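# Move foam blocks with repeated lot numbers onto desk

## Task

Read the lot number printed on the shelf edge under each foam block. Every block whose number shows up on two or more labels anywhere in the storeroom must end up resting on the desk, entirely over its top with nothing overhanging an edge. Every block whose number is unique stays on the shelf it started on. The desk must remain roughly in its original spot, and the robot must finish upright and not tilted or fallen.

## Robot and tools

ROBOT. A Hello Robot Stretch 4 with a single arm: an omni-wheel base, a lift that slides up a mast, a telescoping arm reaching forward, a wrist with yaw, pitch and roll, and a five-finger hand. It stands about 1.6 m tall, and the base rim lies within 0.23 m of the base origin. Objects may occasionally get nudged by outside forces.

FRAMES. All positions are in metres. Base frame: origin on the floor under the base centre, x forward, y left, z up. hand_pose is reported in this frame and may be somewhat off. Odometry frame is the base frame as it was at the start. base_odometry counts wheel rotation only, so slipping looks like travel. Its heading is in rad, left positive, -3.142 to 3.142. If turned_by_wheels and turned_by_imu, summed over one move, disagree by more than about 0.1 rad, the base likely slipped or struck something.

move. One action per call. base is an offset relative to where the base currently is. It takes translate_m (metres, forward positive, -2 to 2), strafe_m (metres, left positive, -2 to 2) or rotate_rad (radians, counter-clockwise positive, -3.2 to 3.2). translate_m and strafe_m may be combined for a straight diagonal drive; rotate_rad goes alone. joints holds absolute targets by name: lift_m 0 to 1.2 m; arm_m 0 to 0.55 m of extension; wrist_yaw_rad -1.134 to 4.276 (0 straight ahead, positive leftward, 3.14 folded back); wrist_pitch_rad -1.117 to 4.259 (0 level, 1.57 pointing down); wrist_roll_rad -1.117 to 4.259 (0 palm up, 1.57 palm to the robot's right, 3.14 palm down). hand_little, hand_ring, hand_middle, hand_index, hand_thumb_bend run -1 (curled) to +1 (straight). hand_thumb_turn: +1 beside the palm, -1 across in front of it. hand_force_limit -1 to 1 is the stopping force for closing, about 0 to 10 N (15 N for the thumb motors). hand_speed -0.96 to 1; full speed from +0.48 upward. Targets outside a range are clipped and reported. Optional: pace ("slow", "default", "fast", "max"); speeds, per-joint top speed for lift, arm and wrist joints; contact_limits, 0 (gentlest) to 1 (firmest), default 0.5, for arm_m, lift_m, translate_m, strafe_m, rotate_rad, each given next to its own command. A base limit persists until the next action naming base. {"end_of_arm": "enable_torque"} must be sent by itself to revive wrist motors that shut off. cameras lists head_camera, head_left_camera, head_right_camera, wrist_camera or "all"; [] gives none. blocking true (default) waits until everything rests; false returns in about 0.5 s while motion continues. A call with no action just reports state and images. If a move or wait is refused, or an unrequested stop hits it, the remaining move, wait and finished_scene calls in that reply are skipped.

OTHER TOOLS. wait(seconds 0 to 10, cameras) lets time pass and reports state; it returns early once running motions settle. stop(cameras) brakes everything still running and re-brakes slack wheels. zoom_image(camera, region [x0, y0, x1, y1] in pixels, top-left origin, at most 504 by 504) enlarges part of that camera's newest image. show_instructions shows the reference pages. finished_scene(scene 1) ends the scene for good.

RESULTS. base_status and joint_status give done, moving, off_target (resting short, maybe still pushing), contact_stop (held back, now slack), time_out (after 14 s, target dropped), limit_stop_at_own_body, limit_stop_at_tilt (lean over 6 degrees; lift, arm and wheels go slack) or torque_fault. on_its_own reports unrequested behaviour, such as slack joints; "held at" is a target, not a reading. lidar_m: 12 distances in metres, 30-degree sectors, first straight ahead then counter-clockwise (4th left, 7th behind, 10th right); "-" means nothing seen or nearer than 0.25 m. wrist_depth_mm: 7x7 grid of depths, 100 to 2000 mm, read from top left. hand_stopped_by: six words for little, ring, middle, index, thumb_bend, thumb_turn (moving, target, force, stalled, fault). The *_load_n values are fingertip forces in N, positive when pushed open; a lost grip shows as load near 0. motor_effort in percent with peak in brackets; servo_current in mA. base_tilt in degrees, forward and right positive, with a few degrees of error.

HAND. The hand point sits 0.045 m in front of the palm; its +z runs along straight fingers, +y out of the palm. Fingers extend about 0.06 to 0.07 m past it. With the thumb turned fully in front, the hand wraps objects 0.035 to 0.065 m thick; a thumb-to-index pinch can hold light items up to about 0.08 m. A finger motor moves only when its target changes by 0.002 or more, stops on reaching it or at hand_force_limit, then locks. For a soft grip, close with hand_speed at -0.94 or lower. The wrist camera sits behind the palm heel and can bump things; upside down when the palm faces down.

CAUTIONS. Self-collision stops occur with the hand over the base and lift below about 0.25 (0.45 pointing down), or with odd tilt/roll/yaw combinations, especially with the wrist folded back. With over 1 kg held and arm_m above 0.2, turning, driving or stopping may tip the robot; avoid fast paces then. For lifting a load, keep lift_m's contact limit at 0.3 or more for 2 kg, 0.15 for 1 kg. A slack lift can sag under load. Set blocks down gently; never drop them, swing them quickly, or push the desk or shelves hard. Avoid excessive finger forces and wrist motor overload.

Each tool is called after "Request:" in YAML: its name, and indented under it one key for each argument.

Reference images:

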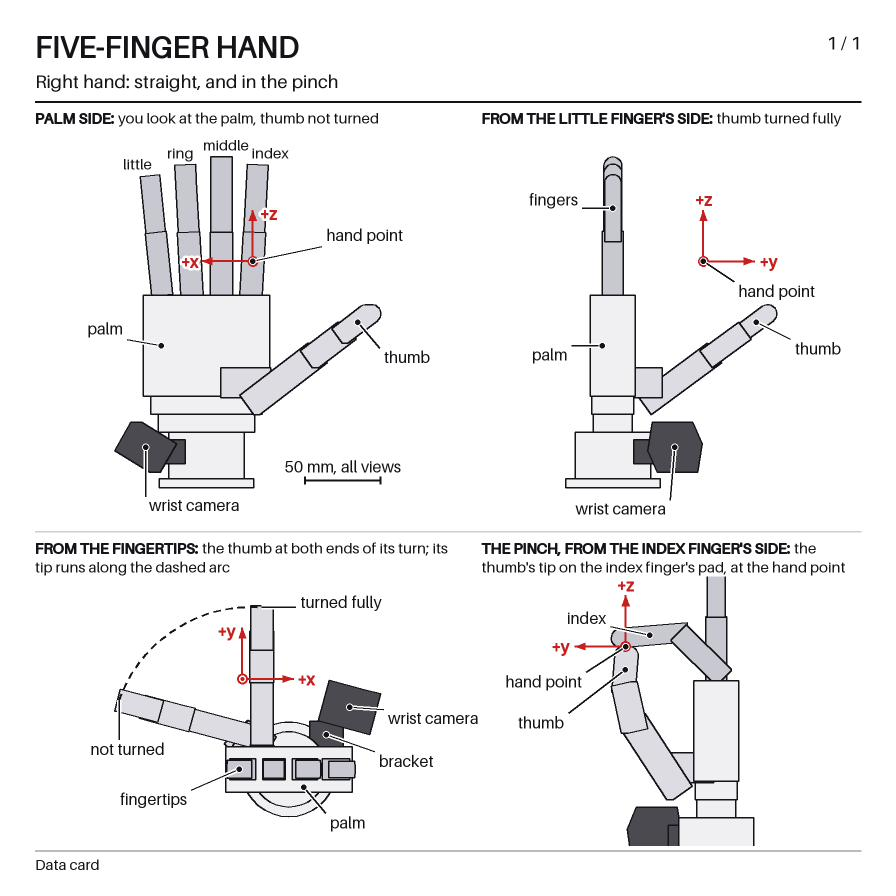

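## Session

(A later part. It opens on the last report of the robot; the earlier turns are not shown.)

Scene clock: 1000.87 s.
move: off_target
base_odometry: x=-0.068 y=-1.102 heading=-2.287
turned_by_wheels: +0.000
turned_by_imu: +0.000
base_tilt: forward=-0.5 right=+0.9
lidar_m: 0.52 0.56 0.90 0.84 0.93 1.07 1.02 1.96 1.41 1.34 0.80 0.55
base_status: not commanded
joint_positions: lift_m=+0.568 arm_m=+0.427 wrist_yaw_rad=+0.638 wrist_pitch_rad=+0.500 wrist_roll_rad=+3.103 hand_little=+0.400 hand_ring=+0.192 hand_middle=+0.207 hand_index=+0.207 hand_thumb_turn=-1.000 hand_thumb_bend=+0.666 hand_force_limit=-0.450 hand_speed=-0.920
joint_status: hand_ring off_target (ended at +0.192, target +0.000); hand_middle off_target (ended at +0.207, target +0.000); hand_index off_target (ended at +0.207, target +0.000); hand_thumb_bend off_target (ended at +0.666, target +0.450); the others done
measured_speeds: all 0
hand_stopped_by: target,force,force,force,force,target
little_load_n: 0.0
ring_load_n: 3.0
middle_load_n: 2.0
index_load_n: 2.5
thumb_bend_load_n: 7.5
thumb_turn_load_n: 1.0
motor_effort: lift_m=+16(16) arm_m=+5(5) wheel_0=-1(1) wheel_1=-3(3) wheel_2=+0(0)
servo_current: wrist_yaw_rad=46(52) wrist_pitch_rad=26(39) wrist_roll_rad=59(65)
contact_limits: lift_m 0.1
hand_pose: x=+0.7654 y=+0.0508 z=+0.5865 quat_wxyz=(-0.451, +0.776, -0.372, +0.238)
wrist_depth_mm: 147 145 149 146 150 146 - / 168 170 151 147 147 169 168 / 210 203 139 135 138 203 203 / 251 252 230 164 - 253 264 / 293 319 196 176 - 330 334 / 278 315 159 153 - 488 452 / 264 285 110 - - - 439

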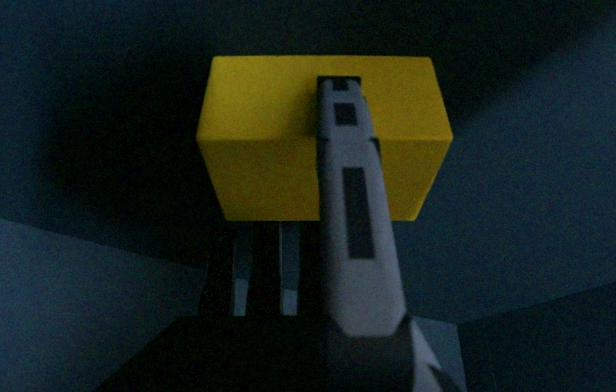

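Request:
move:
  joints: {"lift_m": 0.61}
  speeds: {"lift_m": 0.08}

Request:
move:
  joints: {"arm_m": 0.0}

Request:
move:
  base: {"translate_m": -0.38, "strafe_m": -0.37}
  joints: {"wrist_yaw_rad": 0.0}
  cameras: ["wrist_camera"]

Request:
move:
  base: {"rotate_rad": 1.57}
  joints: {"lift_m": 0.9}

Request:
move:
  base: {"strafe_m": 1.17}
  cameras: ["wrist_camera", "head_camera"]

Scene clock: 1014.27 s.
move: done
base_odometry: x=-0.068 y=-1.102 heading=-2.287
turned_by_wheels: +0.000
turned_by_imu: -0.001
base_tilt: forward=-0.5 right=+0.9
lidar_m: 0.52 0.55 0.89 0.84 0.92 1.08 1.03 1.97 1.41 1.34 0.77 0.56
base_status: not commanded
joint_positions: lift_m=+0.610 arm_m=+0.427 wrist_yaw_rad=+0.638 wrist_pitch_rad=+0.500 wrist_roll_rad=+3.103 hand_little=+0.400 hand_ring=+0.192 hand_middle=+0.207 hand_index=+0.207 hand_thumb_turn=-1.000 hand_thumb_bend=+0.666 hand_force_limit=-0.450 hand_speed=-0.920
joint_status: all done
measured_speeds: all 0
hand_stopped_by: target,force,force,force,force,target
little_load_n: -0.5
ring_load_n: 2.5
middle_load_n: 2.0
index_load_n: 2.5
thumb_bend_load_n: 7.5
thumb_turn_load_n: 1.5
motor_effort: lift_m=+25(29) arm_m=+5(5) wheel_0=+0(1) wheel_1=-3(3) wheel_2=+0(0)
servo_current: wrist_yaw_rad=46(46) wrist_pitch_rad=33(46) wrist_roll_rad=59(65)
hand_pose: x=+0.7654 y=+0.0508 z=+0.6278 quat_wxyz=(-0.451, +0.776, -0.372, +0.238)
wrist_depth_mm: 191 190 191 196 195 193 193 / 219 220 151 147 147 220 220 / 263 263 139 135 135 254 264 / 307 327 298 164 - 325 325 / 297 334 189 176 - 430 433 / 278 312 159 154 - 508 462 / 265 285 111 - - - 439
pictures: none

Scene clock: 1016.63 s.
move: done
base_odometry: x=-0.068 y=-1.102 heading=-2.287
turned_by_wheels: +0.000
turned_by_imu: +0.000
base_tilt: forward=-0.5 right=+0.8
lidar_m: 0.53 0.54 0.92 0.85 0.90 1.07 1.01 1.95 1.42 1.35 0.78 0.55
base_status: not commanded
joint_positions: lift_m=+0.610 arm_m=+0.000 wrist_yaw_rad=+0.638 wrist_pitch_rad=+0.500 wrist_roll_rad=+3.103 hand_little=+0.400 hand_ring=+0.192 hand_middle=+0.207 hand_index=+0.207 hand_thumb_turn=-1.000 hand_thumb_bend=+0.666 hand_force_limit=-0.450 hand_speed=-0.920
joint_status: all done
measured_speeds: all 0
hand_stopped_by: target,force,force,force,force,target
little_load_n: 0.0
ring_load_n: 2.5
middle_load_n: 2.0
index_load_n: 2.5
thumb_bend_load_n: 7.5
thumb_turn_load_n: 1.5
motor_effort: lift_m=+25(25) arm_m=-5(8) wheel_0=+0(1) wheel_1=-3(3) wheel_2=+0(0)
servo_current: wrist_yaw_rad=39(52) wrist_pitch_rad=33(46) wrist_roll_rad=52(65)
hand_pose: x=+0.3386 y=+0.0508 z=+0.6278 quat_wxyz=(-0.451, +0.776, -0.372, +0.238)
wrist_depth_mm: 707 715 723 723 788 798 798 / 778 820 150 147 147 917 878 / 309 866 139 134 135 991 - / 332 342 347 164 - - - / 442 439 193 176 - - - / 603 640 159 153 - - - / 597 634 110 - - - -
pictures: none

Scene clock: 1019.83 s.
move: done
base_odometry: x=-0.098 y=-0.573 heading=-2.287
turned_by_wheels: +0.000
turned_by_imu: -0.002
base_tilt: forward=-0.5 right=+0.9
lidar_m: 0.92 0.95 1.30 1.23 0.91 0.80 1.86 1.43 1.03 0.98 1.04 0.95
base_status: done
joint_positions: lift_m=+0.610 arm_m=+0.000 wrist_yaw_rad=+0.003 wrist_pitch_rad=+0.500 wrist_roll_rad=+3.103 hand_little=+0.400 hand_ring=+0.192 hand_middle=+0.207 hand_index=+0.207 hand_thumb_turn=-1.000 hand_thumb_bend=+0.666 hand_force_limit=-0.450 hand_speed=-0.920
joint_status: all done
measured_speeds: all 0
hand_stopped_by: target,force,force,force,force,target
little_load_n: 0.0
ring_load_n: 2.5
middle_load_n: 2.0
index_load_n: 2.5
thumb_bend_load_n: 7.5
thumb_turn_load_n: 1.5
motor_effort: lift_m=+24(25) arm_m=-5(5) wheel_0=+1(7) wheel_1=-3(15) wheel_2=+2(10)
servo_current: wrist_yaw_rad=46(124) wrist_pitch_rad=26(46) wrist_roll_rad=65(65)
hand_pose: x=+0.3360 y=-0.0585 z=+0.6278 quat_wxyz=(-0.354, +0.621, -0.596, +0.367)
wrist_depth_mm: 788 809 809 809 798 798 778 / 917 904 150 147 147 904 904 / 991 1008 139 135 135 960 991 / 1160 1205 1098 164 - 1205 1205 / 1182 - 181 177 - 1308 1281 / 741 732 156 153 - - 809 / - 854 111 - - - 1042

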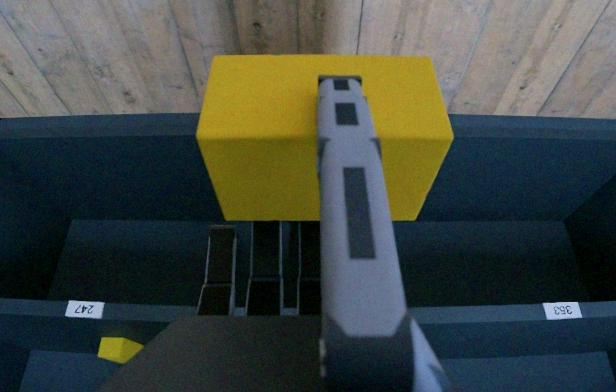

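Scene clock: 1022.07 s.
move: done
base_odometry: x=-0.098 y=-0.573 heading=-0.717
turned_by_wheels: +1.570
turned_by_imu: +1.574
base_tilt: forward=-0.4 right=+0.9
lidar_m: 1.23 0.90 0.80 1.97 1.45 1.06 0.99 1.03 0.95 0.91 0.95 1.26
base_status: done
joint_positions: lift_m=+0.900 arm_m=+0.000 wrist_yaw_rad=+0.003 wrist_pitch_rad=+0.500 wrist_roll_rad=+3.103 hand_little=+0.400 hand_ring=+0.192 hand_middle=+0.207 hand_index=+0.207 hand_thumb_turn=-1.000 hand_thumb_bend=+0.666 hand_force_limit=-0.450 hand_speed=-0.920
joint_status: all done
measured_speeds: all 0
hand_stopped_by: target,force,force,force,force,target
little_load_n: 0.0
ring_load_n: 2.5
middle_load_n: 2.0
index_load_n: 2.5
thumb_bend_load_n: 7.0
thumb_turn_load_n: 1.5
motor_effort: lift_m=+25(30) arm_m=-5(5) wheel_0=+0(10) wheel_1=-4(14) wheel_2=+0(11)
servo_current: wrist_yaw_rad=46(52) wrist_pitch_rad=26(39) wrist_roll_rad=46(59)
hand_pose: x=+0.3361 y=-0.0585 z=+0.9178 quat_wxyz=(-0.354, +0.621, -0.596, +0.367)
wrist_depth_mm: 1138 1138 1138 1118 1138 1160 1118 / 1255 1281 150 147 147 1281 1281 / - 1430 138 135 135 - - / - 1255 164 164 - - - / - 1160 181 176 - - - / - 1078 154 153 - - - / - 976 111 - - - -
pictures: none

Scene clock: 1027.30 s.
move: done
base_odometry: x=+0.671 y=+0.309 heading=-0.717
turned_by_wheels: +0.000
turned_by_imu: +0.001
base_tilt: forward=-0.5 right=+0.9
lidar_m: 0.46 0.48 0.68 2.16 1.46 1.05 1.01 1.03 1.40 2.07 0.71 0.49
base_status: done
joint_positions: lift_m=+0.900 arm_m=+0.000 wrist_yaw_rad=+0.003 wrist_pitch_rad=+0.500 wrist_roll_rad=+3.103 hand_little=+0.400 hand_ring=+0.192 hand_middle=+0.207 hand_index=+0.207 hand_thumb_turn=-1.000 hand_thumb_bend=+0.666 hand_force_limit=-0.450 hand_speed=-0.920
joint_status: not commanded
measured_speeds: all 0
hand_stopped_by: target,force,force,force,force,target
little_load_n: 0.0
ring_load_n: 2.5
middle_load_n: 2.0
index_load_n: 2.5
thumb_bend_load_n: 7.5
thumb_turn_load_n: 1.5
motor_effort: lift_m=+24(25) arm_m=-5(5) wheel_0=+0(11) wheel_1=+2(13) wheel_2=+0(3)
servo_current: wrist_yaw_rad=46(52) wrist_pitch_rad=26(46) wrist_roll_rad=46(59)
hand_pose: x=+0.3361 y=-0.0585 z=+0.9179 quat_wxyz=(-0.354, +0.621, -0.596, +0.367)
wrist_depth_mm: 1118 1118 1098 1138 1118 1118 1098 / 1229 1229 150 147 147 946 1229 / 424 430 139 135 135 424 421 / 535 539 484 164 - 525 530 / 661 654 189 176 - 585 647 / - - 153 153 - - - / - - 111 - - - -
pictures: head_camera, wrist_camera

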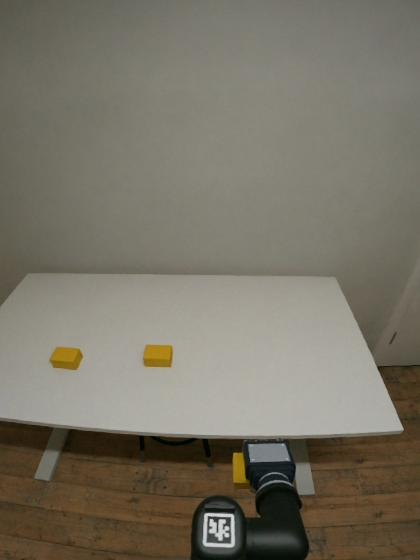

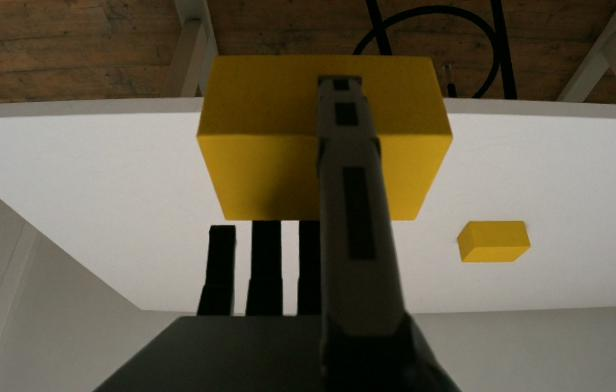

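Request:
move:
  joints: {"arm_m": 0.4, "lift_m": 0.85}

Request:
move:
  joints: {"lift_m": 0.764}
  speeds: {"lift_m": 0.1}
  contact_limits: {"lift_m": 0.0}

Request:
move:
  joints: {"lift_m": 0.7565}
  speeds: {"lift_m": 0.04}
  contact_limits: {"lift_m": 0.0}
  cameras: ["wrist_camera"]

Request:
zoom_image:
  camera: "wrist_camera"
  region: [180, 0, 520, 160]

Scene clock: 1037.97 s.
move: done
base_odometry: x=+0.671 y=+0.309 heading=-0.717
turned_by_wheels: +0.000
turned_by_imu: -0.001
base_tilt: forward=-0.5 right=+0.9
lidar_m: 0.47 0.51 0.71 2.19 1.45 1.04 1.00 1.03 1.43 2.07 0.69 0.49
base_status: not commanded
joint_positions: lift_m=+0.850 arm_m=+0.400 wrist_yaw_rad=+0.003 wrist_pitch_rad=+0.500 wrist_roll_rad=+3.103 hand_little=+0.400 hand_ring=+0.192 hand_middle=+0.207 hand_index=+0.207 hand_thumb_turn=-1.000 hand_thumb_bend=+0.666 hand_force_limit=-0.450 hand_speed=-0.920
joint_status: all done
measured_speeds: all 0
hand_stopped_by: target,force,force,force,force,target
little_load_n: 0.0
ring_load_n: 2.5
middle_load_n: 1.5
index_load_n: 2.5
thumb_bend_load_n: 7.5
thumb_turn_load_n: 1.5
motor_effort: lift_m=+15(22) arm_m=+5(7) wheel_0=-1(1) wheel_1=+2(3) wheel_2=+0(0)
servo_current: wrist_yaw_rad=46(52) wrist_pitch_rad=46(46) wrist_roll_rad=65(65)
hand_pose: x=+0.7358 y=-0.0585 z=+0.8685 quat_wxyz=(-0.354, +0.621, -0.596, +0.367)
wrist_depth_mm: 254 255 257 250 256 254 251 / 290 293 150 146 147 290 289 / 347 351 139 135 135 332 342 / 430 430 394 165 - 424 427 / 574 564 190 177 - 559 559 / - - 153 153 - - - / - - 111 - - - -
pictures: none

Scene clock: 1039.43 s.
move: done
base_odometry: x=+0.671 y=+0.309 heading=-0.717
turned_by_wheels: +0.000
turned_by_imu: +0.000
base_tilt: forward=-0.4 right=+1.0
lidar_m: 0.47 0.49 0.69 2.18 1.46 1.04 1.00 1.05 1.43 2.06 0.69 0.49
base_status: not commanded
joint_positions: lift_m=+0.764 arm_m=+0.400 wrist_yaw_rad=+0.003 wrist_pitch_rad=+0.500 wrist_roll_rad=+3.103 hand_little=+0.400 hand_ring=+0.192 hand_middle=+0.207 hand_index=+0.207 hand_thumb_turn=-1.000 hand_thumb_bend=+0.666 hand_force_limit=-0.450 hand_speed=-0.920
joint_status: all done
measured_speeds: all 0
hand_stopped_by: target,force,force,force,force,target
little_load_n: 0.0
ring_load_n: 2.5
middle_load_n: 1.5
index_load_n: 2.5
thumb_bend_load_n: 7.5
thumb_turn_load_n: 1.5
motor_effort: lift_m=+16(18) arm_m=+5(5) wheel_0=-1(2) wheel_1=+3(3) wheel_2=+0(0)
servo_current: wrist_yaw_rad=46(52) wrist_pitch_rad=33(46) wrist_roll_rad=59(59)
contact_limits: lift_m 0
hand_pose: x=+0.7358 y=-0.0585 z=+0.7825 quat_wxyz=(-0.354, +0.621, -0.596, +0.367)
wrist_depth_mm: 154 155 156 161 159 154 - / 180 181 150 147 147 179 178 / 215 216 140 135 135 213 213 / 270 270 245 165 - 264 265 / 355 351 194 176 - 347 351 / 492 477 159 153 - 462 466 / - - 110 - - - -
pictures: none

Scene clock: 1040.03 s.
move: done
base_odometry: x=+0.671 y=+0.309 heading=-0.717
turned_by_wheels: +0.000
turned_by_imu: +0.000
base_tilt: forward=-0.5 right=+0.9
lidar_m: 0.47 0.48 0.68 2.18 1.44 1.07 1.00 1.05 1.45 2.06 0.68 0.51
base_status: not commanded
joint_positions: lift_m=+0.757 arm_m=+0.400 wrist_yaw_rad=+0.003 wrist_pitch_rad=+0.500 wrist_roll_rad=+3.103 hand_little=+0.400 hand_ring=+0.192 hand_middle=+0.207 hand_index=+0.207 hand_thumb_turn=-1.000 hand_thumb_bend=+0.666 hand_force_limit=-0.450 hand_speed=-0.920
joint_status: all done
measured_speeds: all 0
hand_stopped_by: target,force,force,force,force,target
little_load_n: 0.0
ring_load_n: 2.5
middle_load_n: 2.0
index_load_n: 2.5
thumb_bend_load_n: 7.5
thumb_turn_load_n: 1.5
motor_effort: lift_m=+16(16) arm_m=+5(5) wheel_0=-1(2) wheel_1=+2(3) wheel_2=+0(0)
servo_current: wrist_yaw_rad=39(46) wrist_pitch_rad=26(46) wrist_roll_rad=46(65)
contact_limits: lift_m 0
hand_pose: x=+0.7358 y=-0.0585 z=+0.7750 quat_wxyz=(-0.354, +0.621, -0.596, +0.367)
wrist_depth_mm: 146 147 148 152 151 149 - / 170 177 151 147 147 170 168 / 204 204 139 135 135 203 202 / 254 254 231 164 - 251 251 / 338 334 193 176 - 329 330 / 504 484 158 153 - 439 488 / - - 111 - - - -

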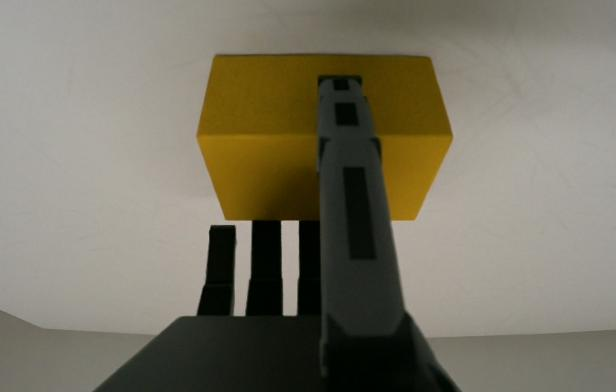

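Scaled by 1.482.

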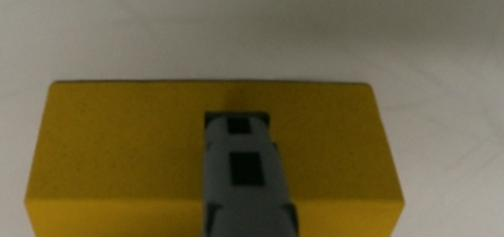

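Request:
move:
  joints: {"lift_m": 0.754}
  speeds: {"lift_m": 0.03}
  contact_limits: {"lift_m": 0.0}
  cameras: ["wrist_camera"]

Request:
zoom_image:
  camera: "wrist_camera"
  region: [180, 0, 520, 160]

Scene clock: 1047.77 s.
move: done
base_odometry: x=+0.671 y=+0.309 heading=-0.717
turned_by_wheels: +0.000
turned_by_imu: -0.001
base_tilt: forward=-0.5 right=+1.0
lidar_m: 0.47 0.50 0.68 2.19 1.44 1.03 0.99 1.05 1.41 2.07 0.70 0.49
base_status: not commanded
joint_positions: lift_m=+0.754 arm_m=+0.400 wrist_yaw_rad=+0.003 wrist_pitch_rad=+0.500 wrist_roll_rad=+3.103 hand_little=+0.400 hand_ring=+0.192 hand_middle=+0.207 hand_index=+0.207 hand_thumb_turn=-1.000 hand_thumb_bend=+0.666 hand_force_limit=-0.450 hand_speed=-0.920
joint_status: all done
measured_speeds: all 0
hand_stopped_by: target,force,force,force,force,target
little_load_n: -0.5
ring_load_n: 3.0
middle_load_n: 1.5
index_load_n: 2.5
thumb_bend_load_n: 7.5
thumb_turn_load_n: 1.0
motor_effort: lift_m=+14(16) arm_m=+5(5) wheel_0=-1(1) wheel_1=+2(3) wheel_2=+0(0)
servo_current: wrist_yaw_rad=46(46) wrist_pitch_rad=33(33) wrist_roll_rad=52(65)
contact_limits: lift_m 0
hand_pose: x=+0.7358 y=-0.0585 z=+0.7727 quat_wxyz=(-0.354, +0.621, -0.596, +0.367)
wrist_depth_mm: 147 145 146 151 150 148 - / 167 169 151 147 147 170 167 / 202 202 139 135 137 201 201 / 249 251 181 164 - 251 250 / 332 327 193 176 - 327 332 / 492 484 160 153 - 442 496 / - - 111 - - - -

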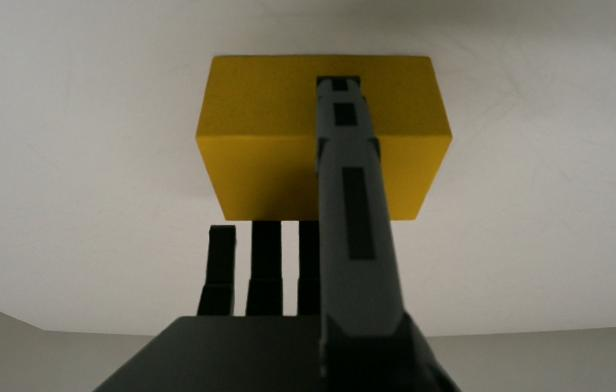

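Scaled by 1.482.

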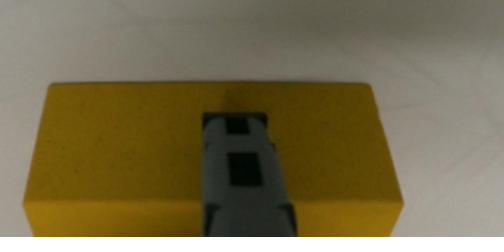

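Request:
move:
  joints: {"hand_thumb_bend": 0.75, "hand_index": 0.4, "hand_middle": 0.4, "hand_ring": 0.4, "hand_speed": -0.92}
  cameras: ["wrist_camera"]

Request:
move:
  joints: {"lift_m": 0.87}
  speeds: {"lift_m": 0.1}

Request:
move:
  joints: {"arm_m": 0.0}
  cameras: ["all"]

Scene clock: 1054.57 s.
move: done
base_odometry: x=+0.671 y=+0.309 heading=-0.717
turned_by_wheels: +0.000
turned_by_imu: -0.001
base_tilt: forward=-0.4 right=+0.9
lidar_m: 0.47 0.48 0.70 2.19 1.44 1.04 1.00 1.04 1.39 2.08 0.68 0.49
base_status: not commanded
joint_positions: lift_m=+0.754 arm_m=+0.400 wrist_yaw_rad=+0.003 wrist_pitch_rad=+0.500 wrist_roll_rad=+3.103 hand_little=+0.400 hand_ring=+0.400 hand_middle=+0.400 hand_index=+0.400 hand_thumb_turn=-1.000 hand_thumb_bend=+0.750 hand_force_limit=-0.450 hand_speed=-0.920
joint_status: all done
measured_speeds: all 0
hand_stopped_by: target,target,target,target,target,target
little_load_n: 0.0
ring_load_n: 0.0
middle_load_n: 0.0
index_load_n: 0.0
thumb_bend_load_n: 0.0
thumb_turn_load_n: 0.0
motor_effort: lift_m=+15(15) arm_m=+5(5) wheel_0=-1(1) wheel_1=+2(3) wheel_2=+0(0)
servo_current: wrist_yaw_rad=46(46) wrist_pitch_rad=33(39) wrist_roll_rad=46(59)
contact_limits: lift_m 0
hand_pose: x=+0.7358 y=-0.0585 z=+0.7726 quat_wxyz=(-0.354, +0.621, -0.596, +0.367)
wrist_depth_mm: 142 144 145 149 149 148 - / 165 167 154 150 150 168 168 / 198 198 141 137 138 200 201 / 246 247 179 162 - 250 251 / 324 324 194 183 - 327 329 / 480 473 163 156 - 445 500 / - - 110 - - - -

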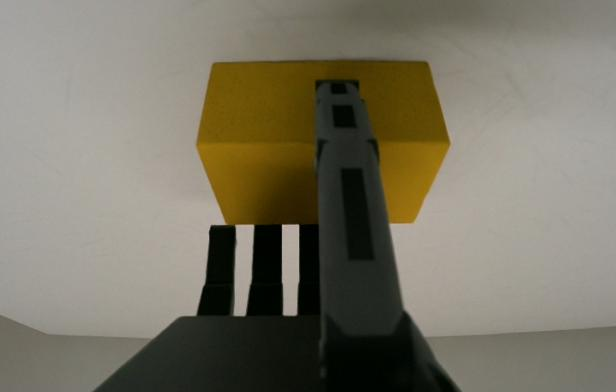

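Scene clock: 1056.33 s.
move: done
base_odometry: x=+0.671 y=+0.309 heading=-0.717
turned_by_wheels: +0.000
turned_by_imu: +0.000
base_tilt: forward=-0.5 right=+0.9
lidar_m: 0.45 0.51 0.69 2.19 1.44 1.05 0.99 1.05 1.42 2.08 0.69 0.49
base_status: not commanded
joint_positions: lift_m=+0.870 arm_m=+0.400 wrist_yaw_rad=+0.003 wrist_pitch_rad=+0.500 wrist_roll_rad=+3.103 hand_little=+0.400 hand_ring=+0.400 hand_middle=+0.400 hand_index=+0.400 hand_thumb_turn=-1.000 hand_thumb_bend=+0.750 hand_force_limit=-0.450 hand_speed=-0.920
joint_status: all done
measured_speeds: all 0
hand_stopped_by: target,target,target,target,target,target
little_load_n: 0.0
ring_load_n: 0.0
middle_load_n: 0.0
index_load_n: -0.5
thumb_bend_load_n: 0.0
thumb_turn_load_n: 0.0
motor_effort: lift_m=+25(28) arm_m=+5(5) wheel_0=-2(2) wheel_1=+2(3) wheel_2=+0(0)
servo_current: wrist_yaw_rad=46(52) wrist_pitch_rad=26(39) wrist_roll_rad=59(59)
hand_pose: x=+0.7358 y=-0.0585 z=+0.8878 quat_wxyz=(-0.354, +0.621, -0.596, +0.367)
wrist_depth_mm: 274 276 273 222 237 277 278 / 310 314 317 309 307 317 314 / 370 377 379 366 - 379 377 / 466 462 462 445 - 466 466 / 574 609 191 183 - 585 621 / - - 155 156 - - - / - - 111 - - - -
pictures: none

Scene clock: 1058.63 s.
move: done
base_odometry: x=+0.671 y=+0.309 heading=-0.717
turned_by_wheels: +0.000
turned_by_imu: +0.000
base_tilt: forward=-0.4 right=+0.9
lidar_m: 0.48 0.47 0.69 2.16 1.44 1.06 0.99 1.02 1.41 2.08 0.68 0.49
base_status: not commanded
joint_positions: lift_m=+0.870 arm_m=+0.000 wrist_yaw_rad=+0.003 wrist_pitch_rad=+0.500 wrist_roll_rad=+3.103 hand_little=+0.400 hand_ring=+0.400 hand_middle=+0.400 hand_index=+0.400 hand_thumb_turn=-1.000 hand_thumb_bend=+0.750 hand_force_limit=-0.450 hand_speed=-0.920
joint_status: all done
measured_speeds: all 0
hand_stopped_by: target,target,target,target,target,target
little_load_n: 0.0
ring_load_n: 0.0
middle_load_n: 0.0
index_load_n: 0.0
thumb_bend_load_n: 0.0
thumb_turn_load_n: 0.0
motor_effort: lift_m=+24(25) arm_m=-5(8) wheel_0=-1(1) wheel_1=+2(3) wheel_2=+0(0)
servo_current: wrist_yaw_rad=46(52) wrist_pitch_rad=33(46) wrist_roll_rad=52(65)
hand_pose: x=+0.3360 y=-0.0585 z=+0.8878 quat_wxyz=(-0.354, +0.621, -0.596, +0.367)
wrist_depth_mm: 1042 1060 1060 1098 1060 1060 1098 / 1182 1255 1205 1205 1138 1182 1281 / 392 394 399 397 - 389 387 / 466 473 473 452 - 473 473 / 615 621 193 184 - 559 597 / - - 156 155 - - - / - - 111 - - - -
pictures: head_camera, head_left_camera, head_right_camera, wrist_camera

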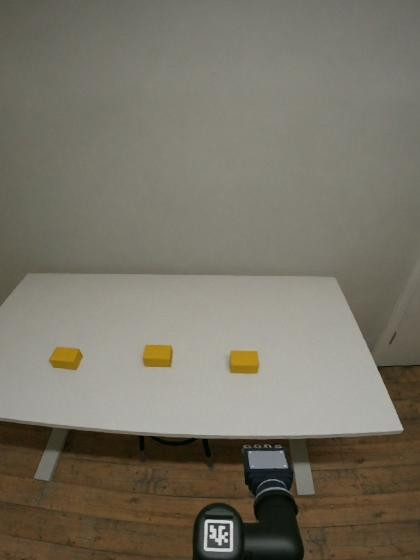

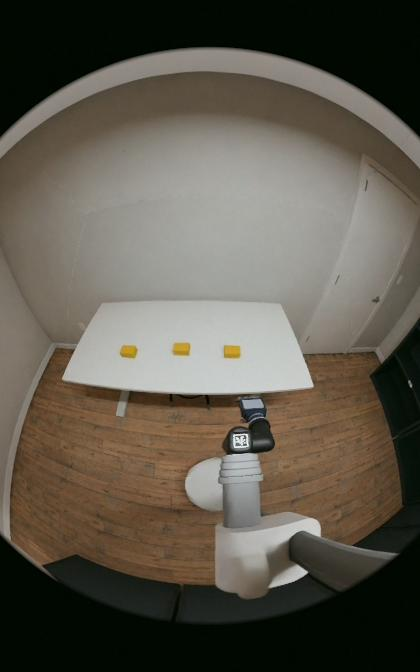

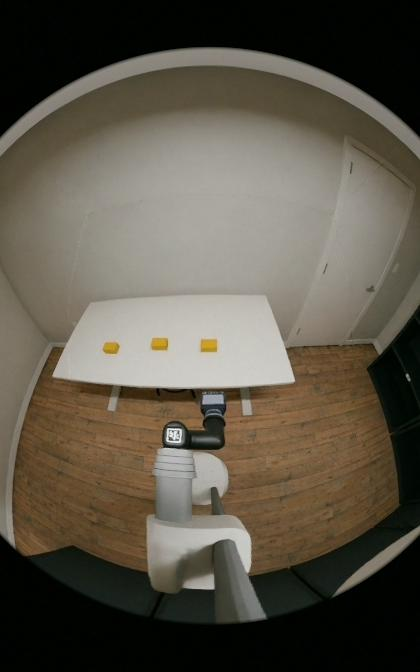

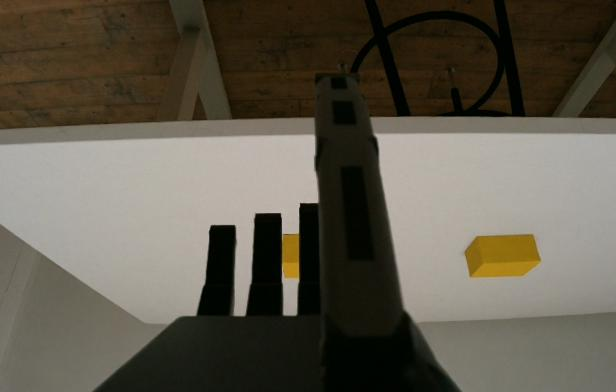

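Request:
finished_scene:

The scene is finished: the task was done.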